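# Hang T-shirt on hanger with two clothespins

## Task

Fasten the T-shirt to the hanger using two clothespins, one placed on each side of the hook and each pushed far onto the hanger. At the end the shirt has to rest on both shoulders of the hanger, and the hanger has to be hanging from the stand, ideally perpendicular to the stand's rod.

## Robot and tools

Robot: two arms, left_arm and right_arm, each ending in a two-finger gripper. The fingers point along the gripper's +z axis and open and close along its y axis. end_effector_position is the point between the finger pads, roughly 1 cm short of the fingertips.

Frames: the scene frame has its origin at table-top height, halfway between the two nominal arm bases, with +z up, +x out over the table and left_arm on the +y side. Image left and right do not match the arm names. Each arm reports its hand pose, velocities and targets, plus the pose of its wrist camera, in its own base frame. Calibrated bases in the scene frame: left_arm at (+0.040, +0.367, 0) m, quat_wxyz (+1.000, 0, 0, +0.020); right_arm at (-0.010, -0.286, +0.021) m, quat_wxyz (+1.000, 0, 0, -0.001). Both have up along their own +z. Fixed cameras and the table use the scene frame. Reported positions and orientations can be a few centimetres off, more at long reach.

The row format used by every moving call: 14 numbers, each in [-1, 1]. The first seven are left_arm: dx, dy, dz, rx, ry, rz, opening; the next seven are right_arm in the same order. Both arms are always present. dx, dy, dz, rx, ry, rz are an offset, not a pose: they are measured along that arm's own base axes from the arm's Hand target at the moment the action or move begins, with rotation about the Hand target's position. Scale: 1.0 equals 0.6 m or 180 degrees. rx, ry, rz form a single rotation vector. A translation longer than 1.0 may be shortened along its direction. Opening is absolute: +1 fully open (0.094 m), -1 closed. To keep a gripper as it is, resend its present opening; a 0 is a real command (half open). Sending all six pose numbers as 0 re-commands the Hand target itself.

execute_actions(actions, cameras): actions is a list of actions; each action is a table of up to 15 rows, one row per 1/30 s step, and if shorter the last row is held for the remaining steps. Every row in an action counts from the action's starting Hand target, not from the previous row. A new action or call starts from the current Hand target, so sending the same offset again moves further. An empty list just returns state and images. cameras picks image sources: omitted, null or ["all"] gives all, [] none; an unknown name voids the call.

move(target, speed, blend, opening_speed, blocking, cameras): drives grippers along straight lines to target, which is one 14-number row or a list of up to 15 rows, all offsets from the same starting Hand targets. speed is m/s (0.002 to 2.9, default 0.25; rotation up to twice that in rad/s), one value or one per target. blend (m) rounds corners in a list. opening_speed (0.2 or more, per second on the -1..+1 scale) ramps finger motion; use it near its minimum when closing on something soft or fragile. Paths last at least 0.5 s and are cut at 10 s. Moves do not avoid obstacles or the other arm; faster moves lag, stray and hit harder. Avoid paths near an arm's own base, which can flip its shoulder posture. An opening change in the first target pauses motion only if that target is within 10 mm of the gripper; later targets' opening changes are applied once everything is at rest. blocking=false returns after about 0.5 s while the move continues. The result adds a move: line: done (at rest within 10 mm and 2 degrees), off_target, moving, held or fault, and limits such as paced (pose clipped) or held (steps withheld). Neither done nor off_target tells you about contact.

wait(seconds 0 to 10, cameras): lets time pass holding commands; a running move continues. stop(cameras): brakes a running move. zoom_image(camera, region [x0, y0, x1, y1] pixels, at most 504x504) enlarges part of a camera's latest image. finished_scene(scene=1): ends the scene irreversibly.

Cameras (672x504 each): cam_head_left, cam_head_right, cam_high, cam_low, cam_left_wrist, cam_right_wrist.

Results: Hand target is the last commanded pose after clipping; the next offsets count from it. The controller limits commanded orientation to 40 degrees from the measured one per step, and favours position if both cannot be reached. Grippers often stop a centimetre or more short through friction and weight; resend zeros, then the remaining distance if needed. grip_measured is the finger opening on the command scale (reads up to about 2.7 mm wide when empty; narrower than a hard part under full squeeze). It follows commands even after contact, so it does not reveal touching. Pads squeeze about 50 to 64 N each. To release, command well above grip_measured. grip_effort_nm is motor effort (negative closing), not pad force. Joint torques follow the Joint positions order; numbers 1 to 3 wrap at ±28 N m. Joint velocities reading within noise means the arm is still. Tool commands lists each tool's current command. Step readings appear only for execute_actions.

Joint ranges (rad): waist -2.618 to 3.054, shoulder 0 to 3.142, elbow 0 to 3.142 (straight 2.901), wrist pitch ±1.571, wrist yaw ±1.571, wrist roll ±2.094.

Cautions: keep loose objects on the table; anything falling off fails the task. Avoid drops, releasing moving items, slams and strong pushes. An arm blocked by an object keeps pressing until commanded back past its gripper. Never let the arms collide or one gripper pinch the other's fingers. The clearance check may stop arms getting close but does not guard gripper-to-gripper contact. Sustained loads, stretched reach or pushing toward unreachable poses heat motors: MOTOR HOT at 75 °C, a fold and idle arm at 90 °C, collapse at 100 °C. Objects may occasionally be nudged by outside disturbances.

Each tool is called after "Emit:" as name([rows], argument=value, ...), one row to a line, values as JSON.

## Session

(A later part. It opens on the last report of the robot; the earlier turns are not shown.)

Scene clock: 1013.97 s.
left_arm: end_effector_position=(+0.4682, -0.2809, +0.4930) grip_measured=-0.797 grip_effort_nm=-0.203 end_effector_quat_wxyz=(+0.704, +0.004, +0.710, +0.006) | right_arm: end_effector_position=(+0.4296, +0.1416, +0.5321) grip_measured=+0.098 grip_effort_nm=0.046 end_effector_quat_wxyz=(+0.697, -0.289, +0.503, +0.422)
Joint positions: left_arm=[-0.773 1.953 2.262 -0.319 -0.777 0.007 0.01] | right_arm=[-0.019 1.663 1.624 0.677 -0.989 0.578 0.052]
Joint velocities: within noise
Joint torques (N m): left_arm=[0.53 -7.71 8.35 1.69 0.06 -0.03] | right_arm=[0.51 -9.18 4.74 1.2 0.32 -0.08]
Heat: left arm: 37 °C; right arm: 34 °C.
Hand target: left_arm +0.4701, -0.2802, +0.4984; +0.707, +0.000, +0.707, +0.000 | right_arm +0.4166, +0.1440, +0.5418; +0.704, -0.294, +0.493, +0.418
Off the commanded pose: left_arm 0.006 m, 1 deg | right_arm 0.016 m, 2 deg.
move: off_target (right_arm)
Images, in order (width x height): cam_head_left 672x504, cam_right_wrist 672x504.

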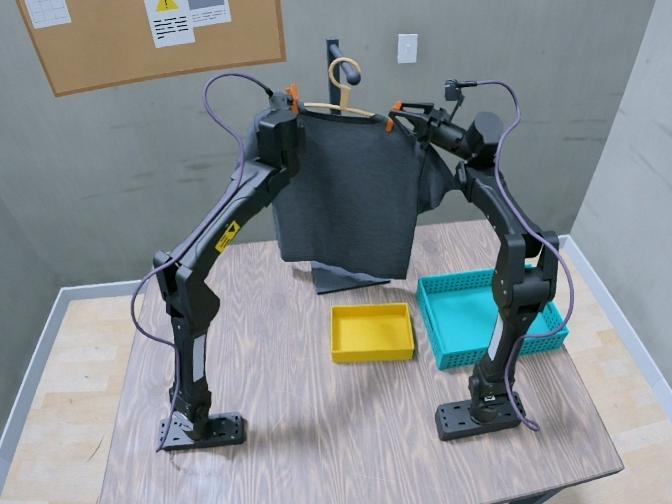

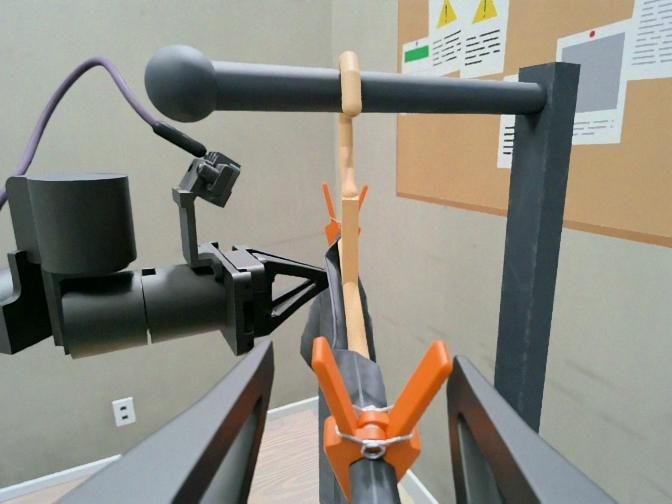

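Emit:
move([
  [0,0,0,0,0,0,-0.8, -0.004,-0.019,-0.003,0,0,0,0.3],
  [-0.15,0,0,0,0,0,-0.8, -0.09,-0.18,-0.01,0,0,0,0.3],
], speed=0.1, cameras=["cam_head_left", "cam_high", "cam_left_wrist", "cam_right_wrist"])

Scene clock: 1024.47 s.
left_arm: end_effector_position=(+0.3894, -0.2915, +0.4793) grip_measured=-0.797 grip_effort_nm=-0.203 end_effector_quat_wxyz=(+0.694, +0.020, +0.719, +0.013) | right_arm: end_effector_position=(+0.3607, +0.0389, +0.5362) grip_measured=+0.298 grip_effort_nm=0.051 end_effector_quat_wxyz=(+0.702, -0.296, +0.495, +0.419)
Joint positions: left_arm=[-0.944 1.73 1.944 -0.274 -0.935 -0.002 0.01] | right_arm=[-0.373 1.601 1.468 1.376 -1.209 1.222 0.061]
Joint velocities: within noise
Joint torques (N m): left_arm=[-0.21 -9.57 5.6 2 -0.24 0.03] | right_arm=[-0.34 -4.68 5.34 0.4 0.55 0.08]
Heat: left arm: 37 °C; right arm: 34 °C.
Hand target: left_arm +0.3801, -0.2803, +0.4984; +0.707, +0.000, +0.707, +0.000 | right_arm +0.3626, +0.0360, +0.5358; +0.704, -0.294, +0.493, +0.418
Off the commanded pose: left_arm 0.024 m, 3 deg | right_arm 0.004 m, 0 deg.
move: off_target (left_arm)
Images, in order (width x height): cam_head_left 672x504, cam_high 672x504, cam_left_wrist 672x504, cam_right_wrist 672x504.

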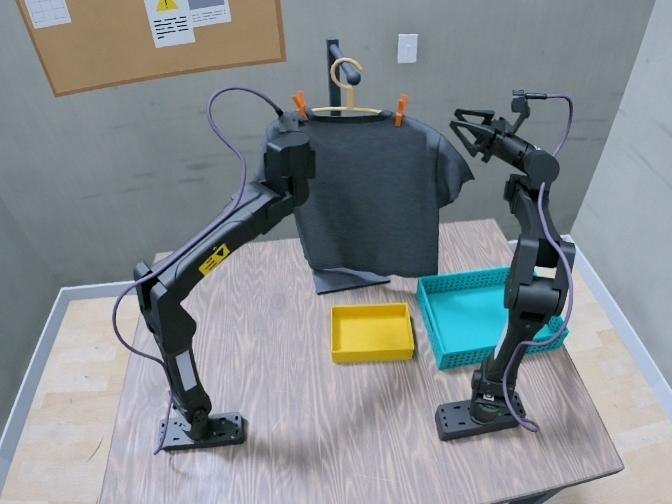

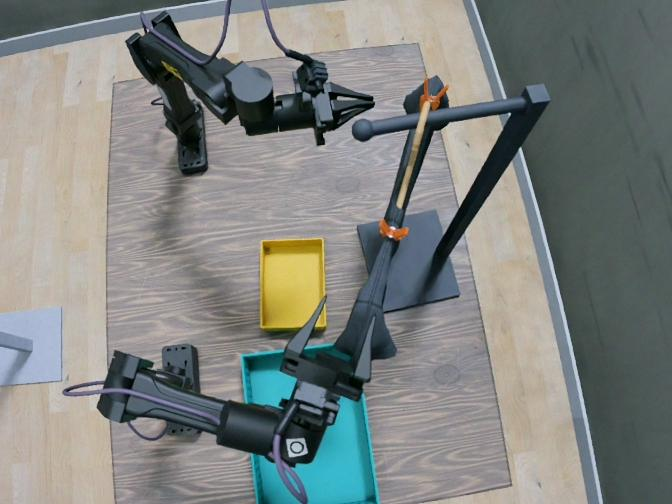

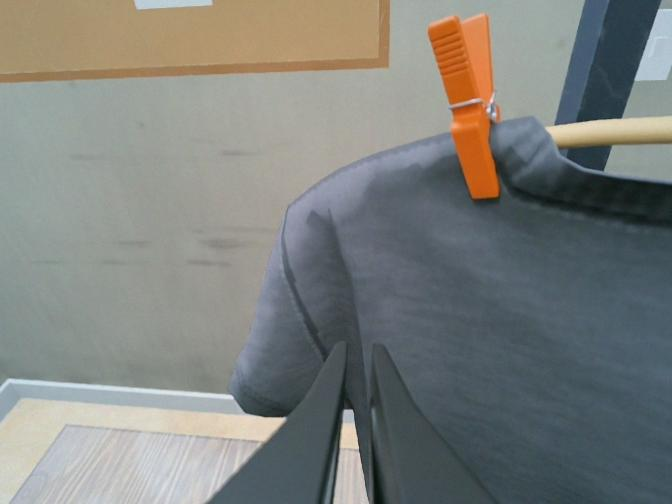

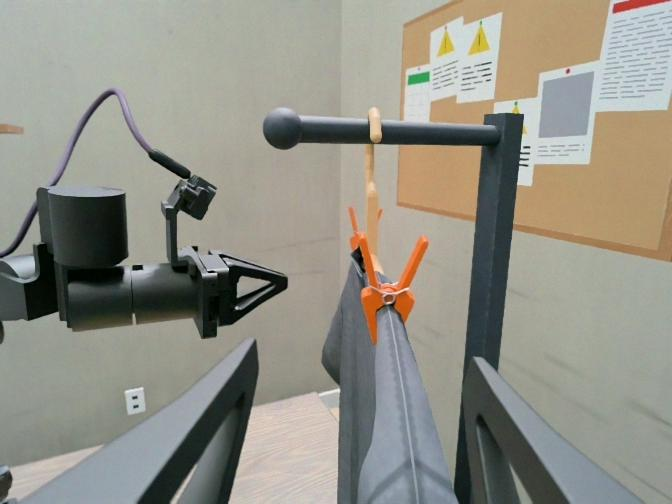

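Emit:
move([
  [-0.183,0.133,-0.033,0,0,0,-0.8, -0.1043,-0.16,0.0903,-0.0297,0.0501,-0.1686,-0.3],
  [-0.183,0.133,-0.033,0,0,0,-0.8, -0.121,-0.01,-0.0263,-0.0594,0.1002,-0.3373,-0.8],
  [-0.183,0.133,-0.033,0,0,0,-0.8, -0.071,0.0375,-0.0763,-0.0594,0.1002,-0.3373,-0.8],
  [-0.183,0.133,-0.033,0,0,0,-0.8, 0.1223,0.0375,-0.0763,-0.0594,0.1002,-0.3373,-0.8],
], speed=[0.25, 0.25, 0.15, 0.05], opening_speed=1.0, blend=[0.03, 0.02, 0.01, 0], cameras=["cam_head_left", "cam_head_right", "cam_high", "cam_left_wrist", "cam_right_wrist"])

Scene clock: 1043.00 s.
left_arm: end_effector_position=(+0.2741, -0.2051, +0.4741) grip_measured=-0.798 grip_effort_nm=-0.203 end_effector_quat_wxyz=(+0.703, +0.008, +0.711, +0.005) | right_arm: end_effector_position=(+0.4352, +0.0603, +0.4753) grip_measured=-0.798 grip_effort_nm=-0.125 end_effector_quat_wxyz=(+0.695, -0.002, +0.719, +0.000)
Joint positions: left_arm=[-1.136 1.219 1.437 -0.243 -1.131 -0.005 0.01] | right_arm=[0.225 1.362 1.56 -0.233 0.223 0.004 0.009]
Joint velocities: within noise
Joint torques (N m): left_arm=[-0.66 -3.97 5.44 1.74 -0.17 0.08] | right_arm=[-0.47 -3.63 8.62 2.07 -0.04 -0.02]
Heat: left arm: 37 °C; right arm: 34 °C.
Hand target: left_arm +0.2703, -0.2005, +0.4785; +0.707, +0.000, +0.707, +0.000 | right_arm +0.4361, +0.0584, +0.4900; +0.707, -0.001, +0.708, +0.000
Off the commanded pose: left_arm 0.008 m, 1 deg | right_arm 0.015 m, 2 deg.
move: off_target (right_arm); blend cut to 0 m at target 2
Images, in order (width x height): cam_head_left 672x504, cam_head_right 672x504, cam_high 672x504, cam_left_wrist 672x504, cam_right_wrist 672x504.

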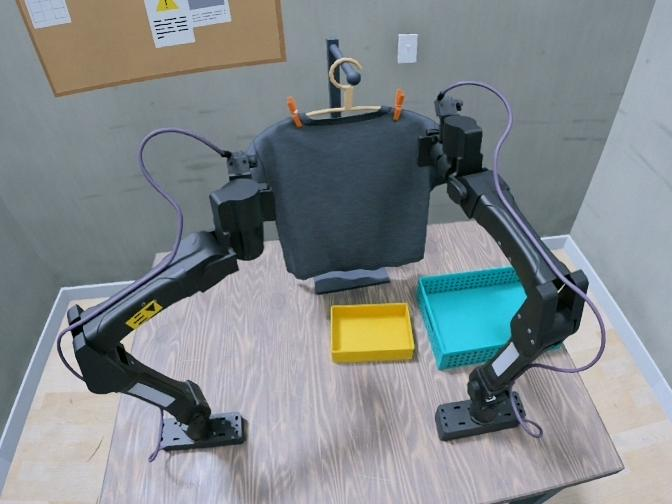

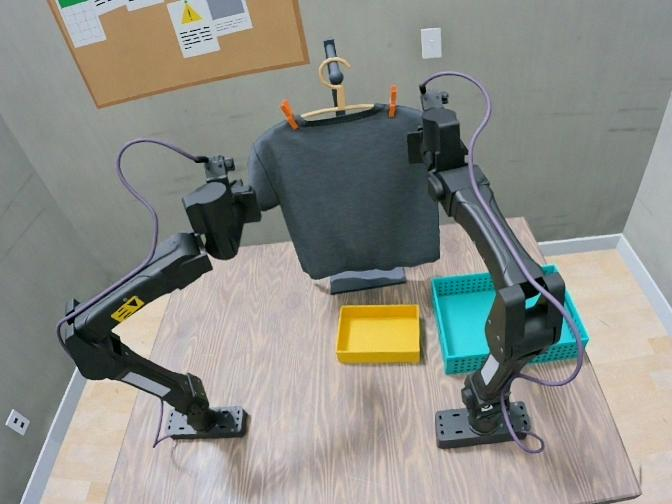

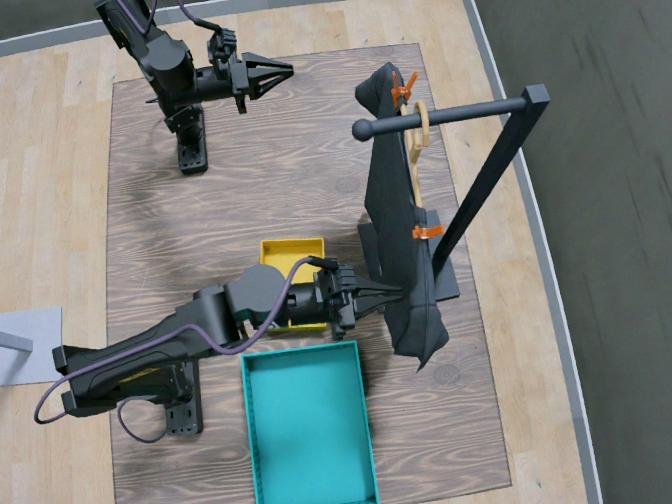

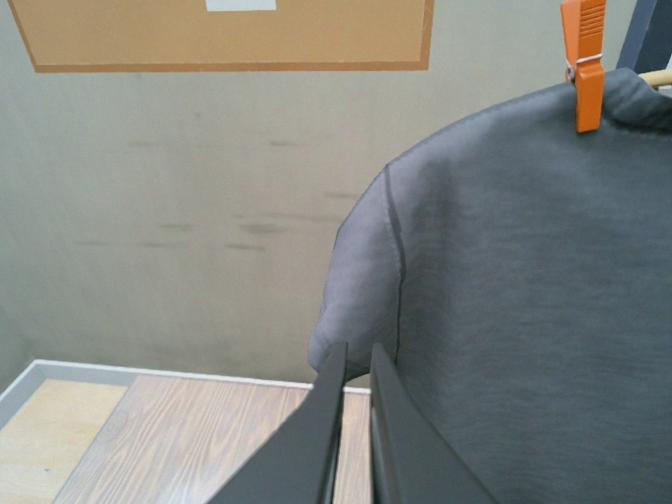

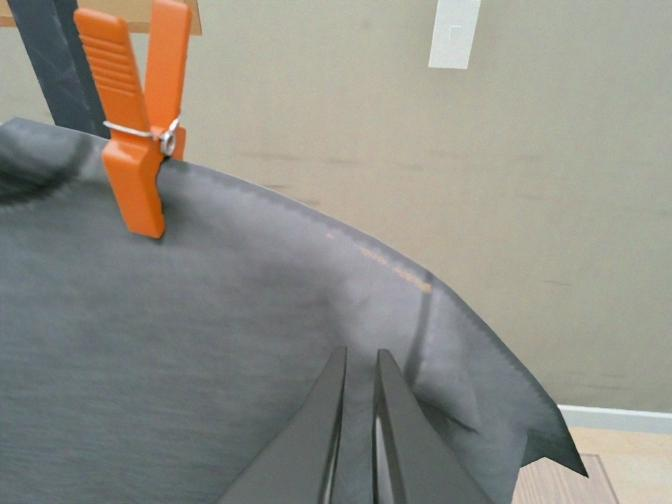

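Emit:
zoom_image(camera="cam_high", region=[340, 50, 560, 270])

Emit:
zoom_image(camera="cam_head_left", region=[260, 30, 440, 165])

Scaled by 2.291 from the camera's 672x504 image, which has a finer 960x720 frame.

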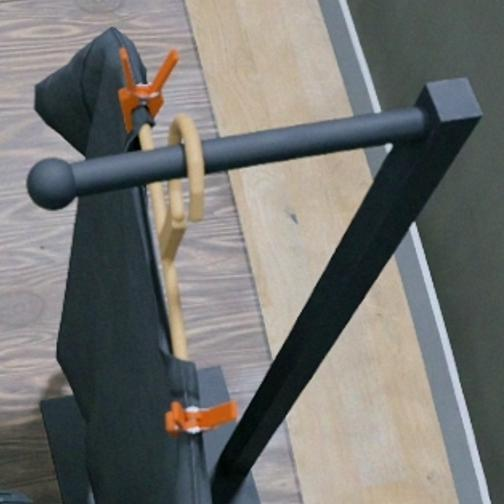

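Scaled by 2.800 from the camera's 672x504 image, which has a finer 960x720 frame.

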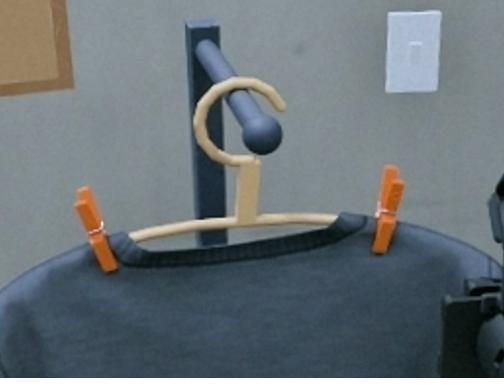

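Emit:
move(target=[0,0,0,0,0,0,-0.8, 0.0292,0,0,0,0,0,-0.8], speed=0.04, cameras=["cam_head_left", "cam_high", "cam_right_wrist"])

Emit:
zoom_image(camera="cam_high", region=[340, 50, 560, 270])

Scene clock: 1056.57 s.
left_arm: end_effector_position=(+0.2741, -0.2051, +0.4741) grip_measured=-0.798 grip_effort_nm=-0.193 end_effector_quat_wxyz=(+0.703, +0.008, +0.711, +0.005) | right_arm: end_effector_position=(+0.4523, +0.0605, +0.4760) grip_measured=-0.798 grip_effort_nm=-0.125 end_effector_quat_wxyz=(+0.696, -0.002, +0.719, +0.000)
Joint positions: left_arm=[-1.136 1.219 1.437 -0.243 -1.131 -0.005 0.01] | right_arm=[0.212 1.421 1.608 -0.22 0.21 0.004 0.009]
Joint velocities: within noise
Joint torques (N m): left_arm=[-0.57 -3.99 5.34 1.77 -0.12 0.06] | right_arm=[-0.61 -4.04 8.76 2.09 -0.03 -0.06]
Heat: left arm: 38 °C; right arm: 35 °C.
Hand target: left_arm +0.2703, -0.2005, +0.4785; +0.707, +0.001, +0.707, +0.000 | right_arm +0.4536, +0.0585, +0.4899; +0.707, -0.001, +0.708, +0.000
Off the commanded pose: left_arm 0.007 m, 1 deg | right_arm 0.014 m, 2 deg.
move: off_target (right_arm)
Images, in order (width x height): cam_head_left 672x504, cam_high 672x504, cam_right_wrist 672x504.

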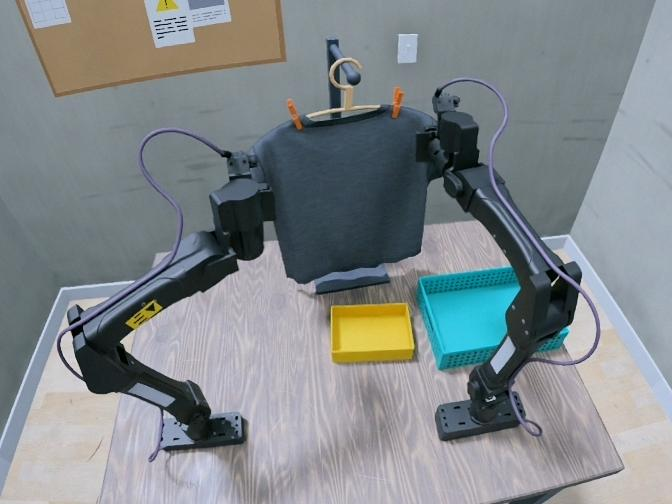

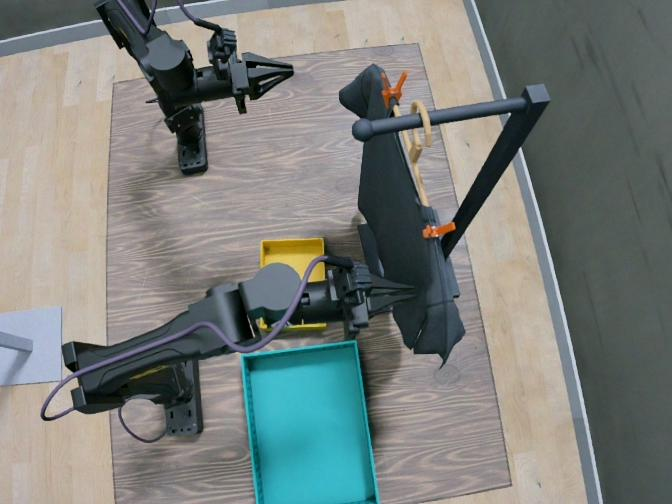

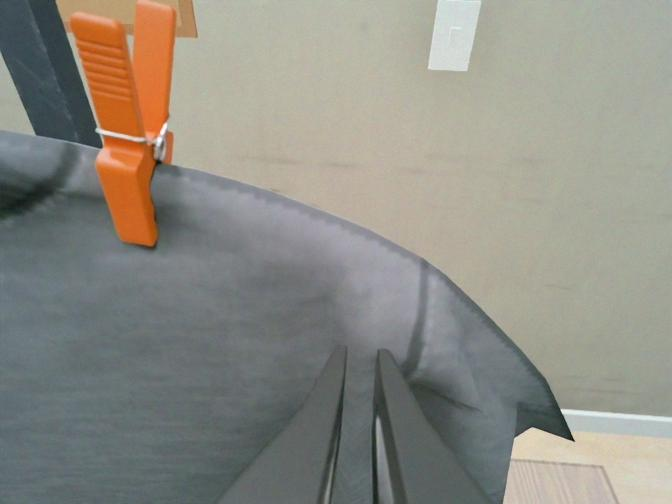

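Scaled by 2.291 from the camera's 672x504 image, which has a finer 960x720 frame.

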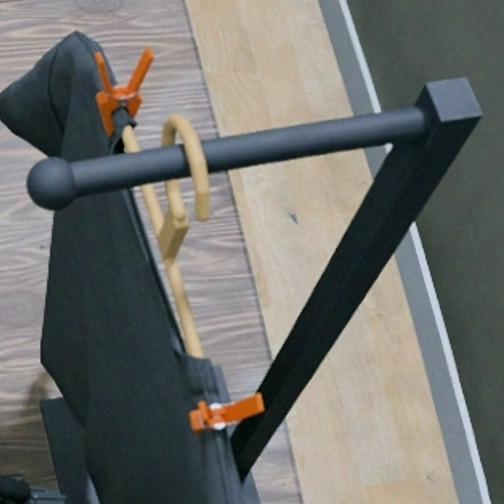

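Emit:
move(target=[-0.05,0.05,-0.05,0,0,0,-0.8, -0.2833,-0.05,-0.03,0,0,0,-0.8], speed=0.15, cameras=["cam_head_left", "cam_head_right", "cam_high", "cam_low", "cam_left_wrist", "cam_right_wrist"])

Emit:
zoom_image(camera="cam_high", region=[340, 50, 560, 270])

Emit:
zoom_image(camera="cam_head_left", region=[260, 30, 440, 165])

Scene clock: 1066.83 s.
left_arm: end_effector_position=(+0.2435, -0.1751, +0.4438) grip_measured=-0.798 grip_effort_nm=-0.198 end_effector_quat_wxyz=(+0.702, +0.012, +0.712, +0.009) | right_arm: end_effector_position=(+0.2828, +0.0273, +0.4781) grip_measured=-0.798 grip_effort_nm=-0.125 end_effector_quat_wxyz=(+0.712, +0.003, +0.702, +0.003)
Joint positions: left_arm=[-1.218 1.036 1.217 -0.219 -1.213 -0.005 0.01] | right_arm=[0.245 0.835 1.282 -0.432 0.244 0.004 0.009]
Joint velocities: within noise
Joint torques (N m): left_arm=[-0.62 -2.61 5.34 1.86 -0.21 0.03] | right_arm=[0.55 0.34 4.59 1.86 0.07 -0.03]
Heat: left arm: 38 °C; right arm: 36 °C.
Hand target: left_arm +0.2403, -0.1705, +0.4485; +0.707, +0.000, +0.707, +0.000 | right_arm +0.2836, +0.0285, +0.4720; +0.707, -0.001, +0.708, +0.000
Off the commanded pose: left_arm 0.007 m, 2 deg | right_arm 0.006 m, 1 deg.
move: done

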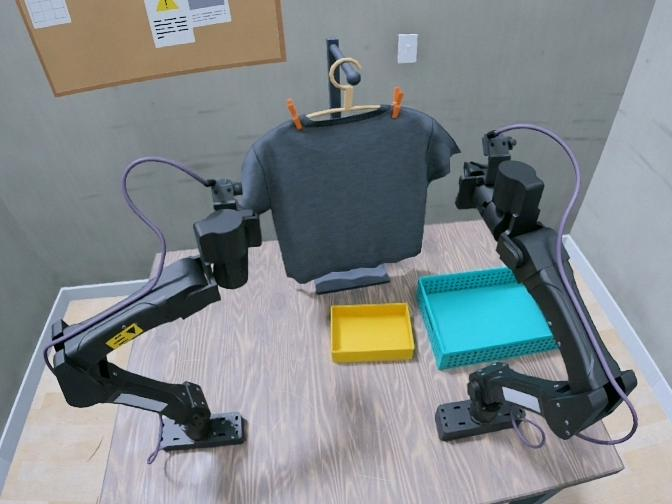

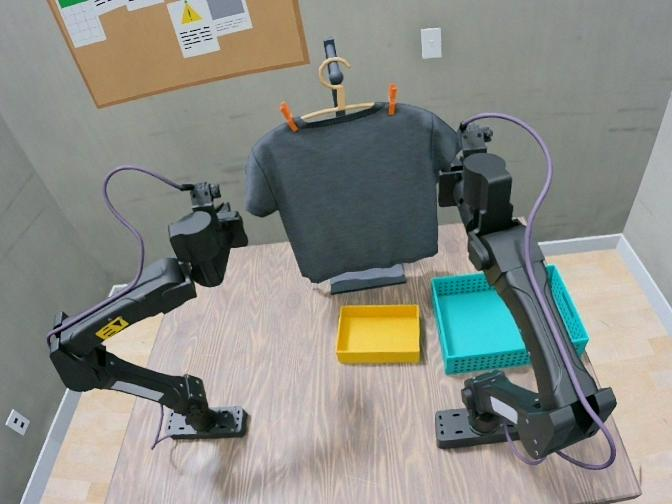

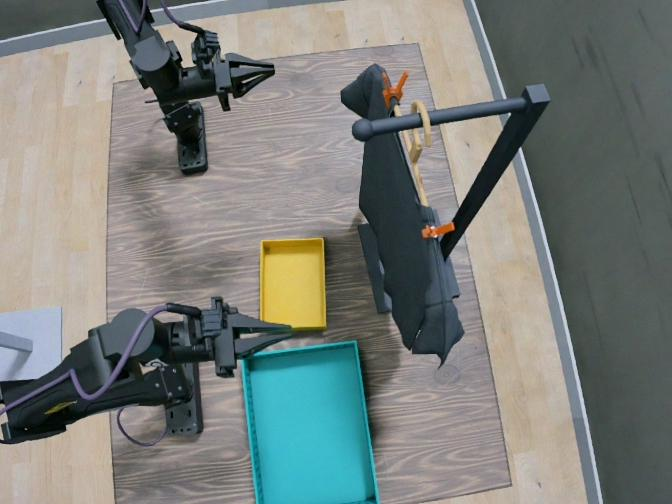

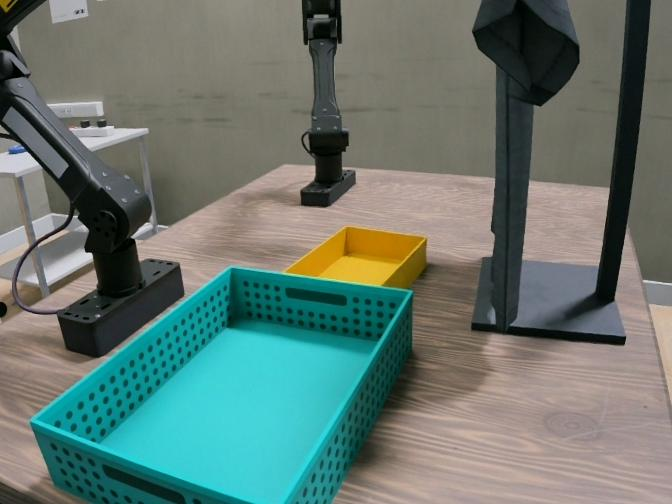

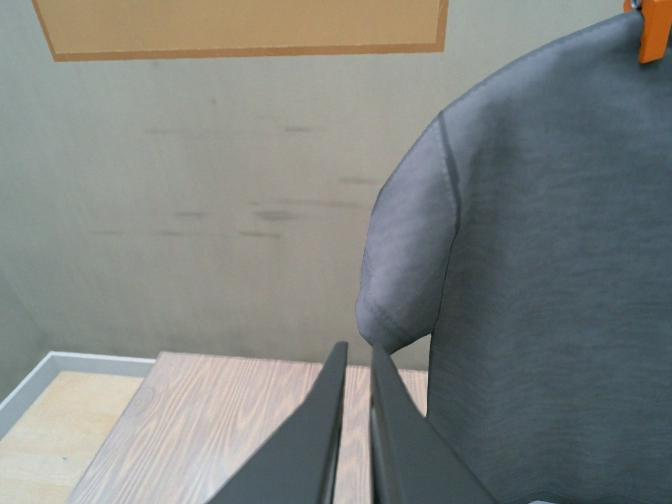

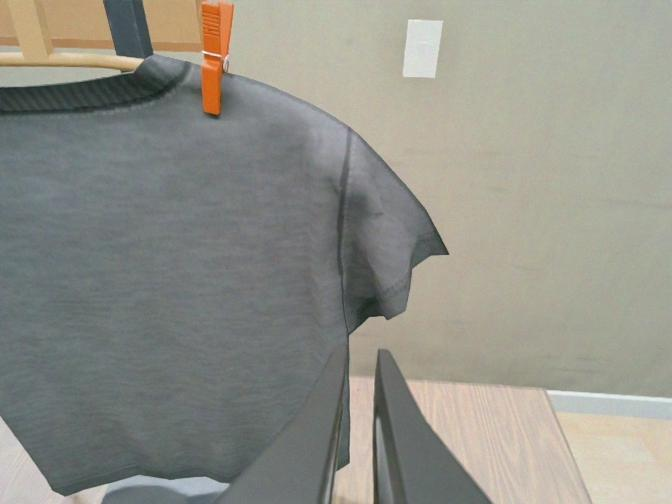

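Scaled by 2.291 from the camera's 672x504 image, which has a finer 960x720 frame.

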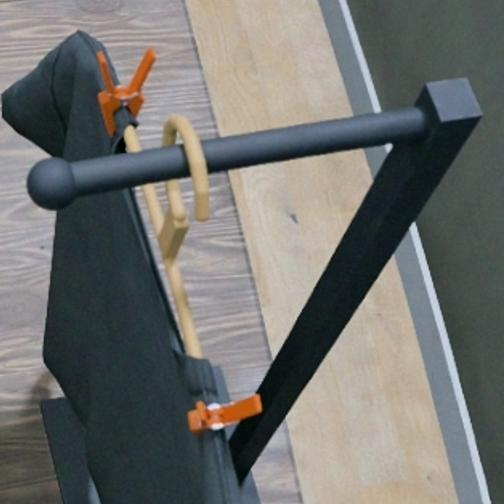

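Scaled by 2.800 from the camera's 672x504 image, which has a finer 960x720 frame.

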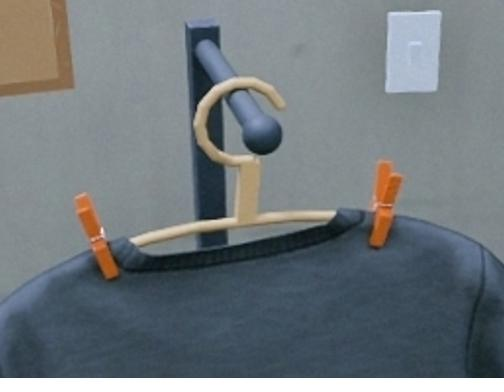

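Emit:
zoom_image(camera="cam_head_left", region=[380, 80, 420, 125])

Emit:
zoom_image(camera="cam_head_left", region=[280, 90, 320, 135])

Emit:
zoom_image(camera="cam_right_wrist", region=[120, 0, 300, 150])

Scaled by 11.200 from the camera's 672x504 image, which has a finer 960x720 frame.

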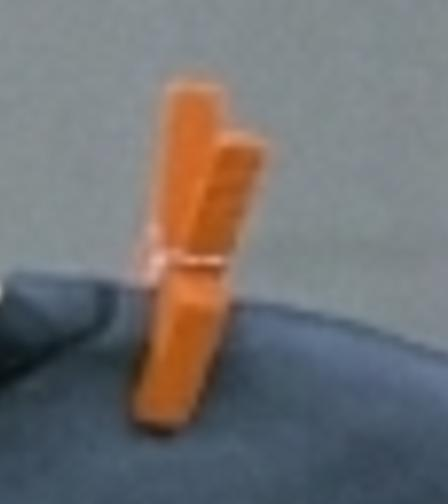

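Scaled by 11.200 from the camera's 672x504 image, which has a finer 960x720 frame.

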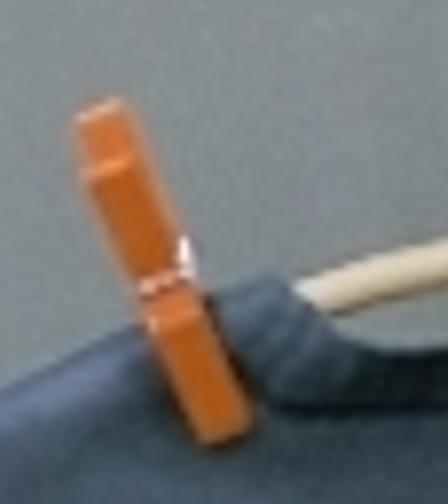

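Scaled by 2.800 from the camera's 672x504 image, which has a finer 960x720 frame.

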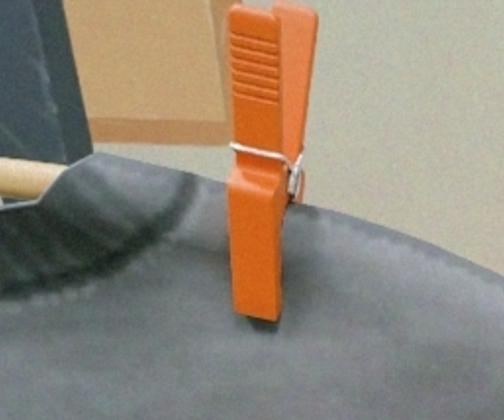

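Emit:
finished_scene()

The scene is finished: the task was done.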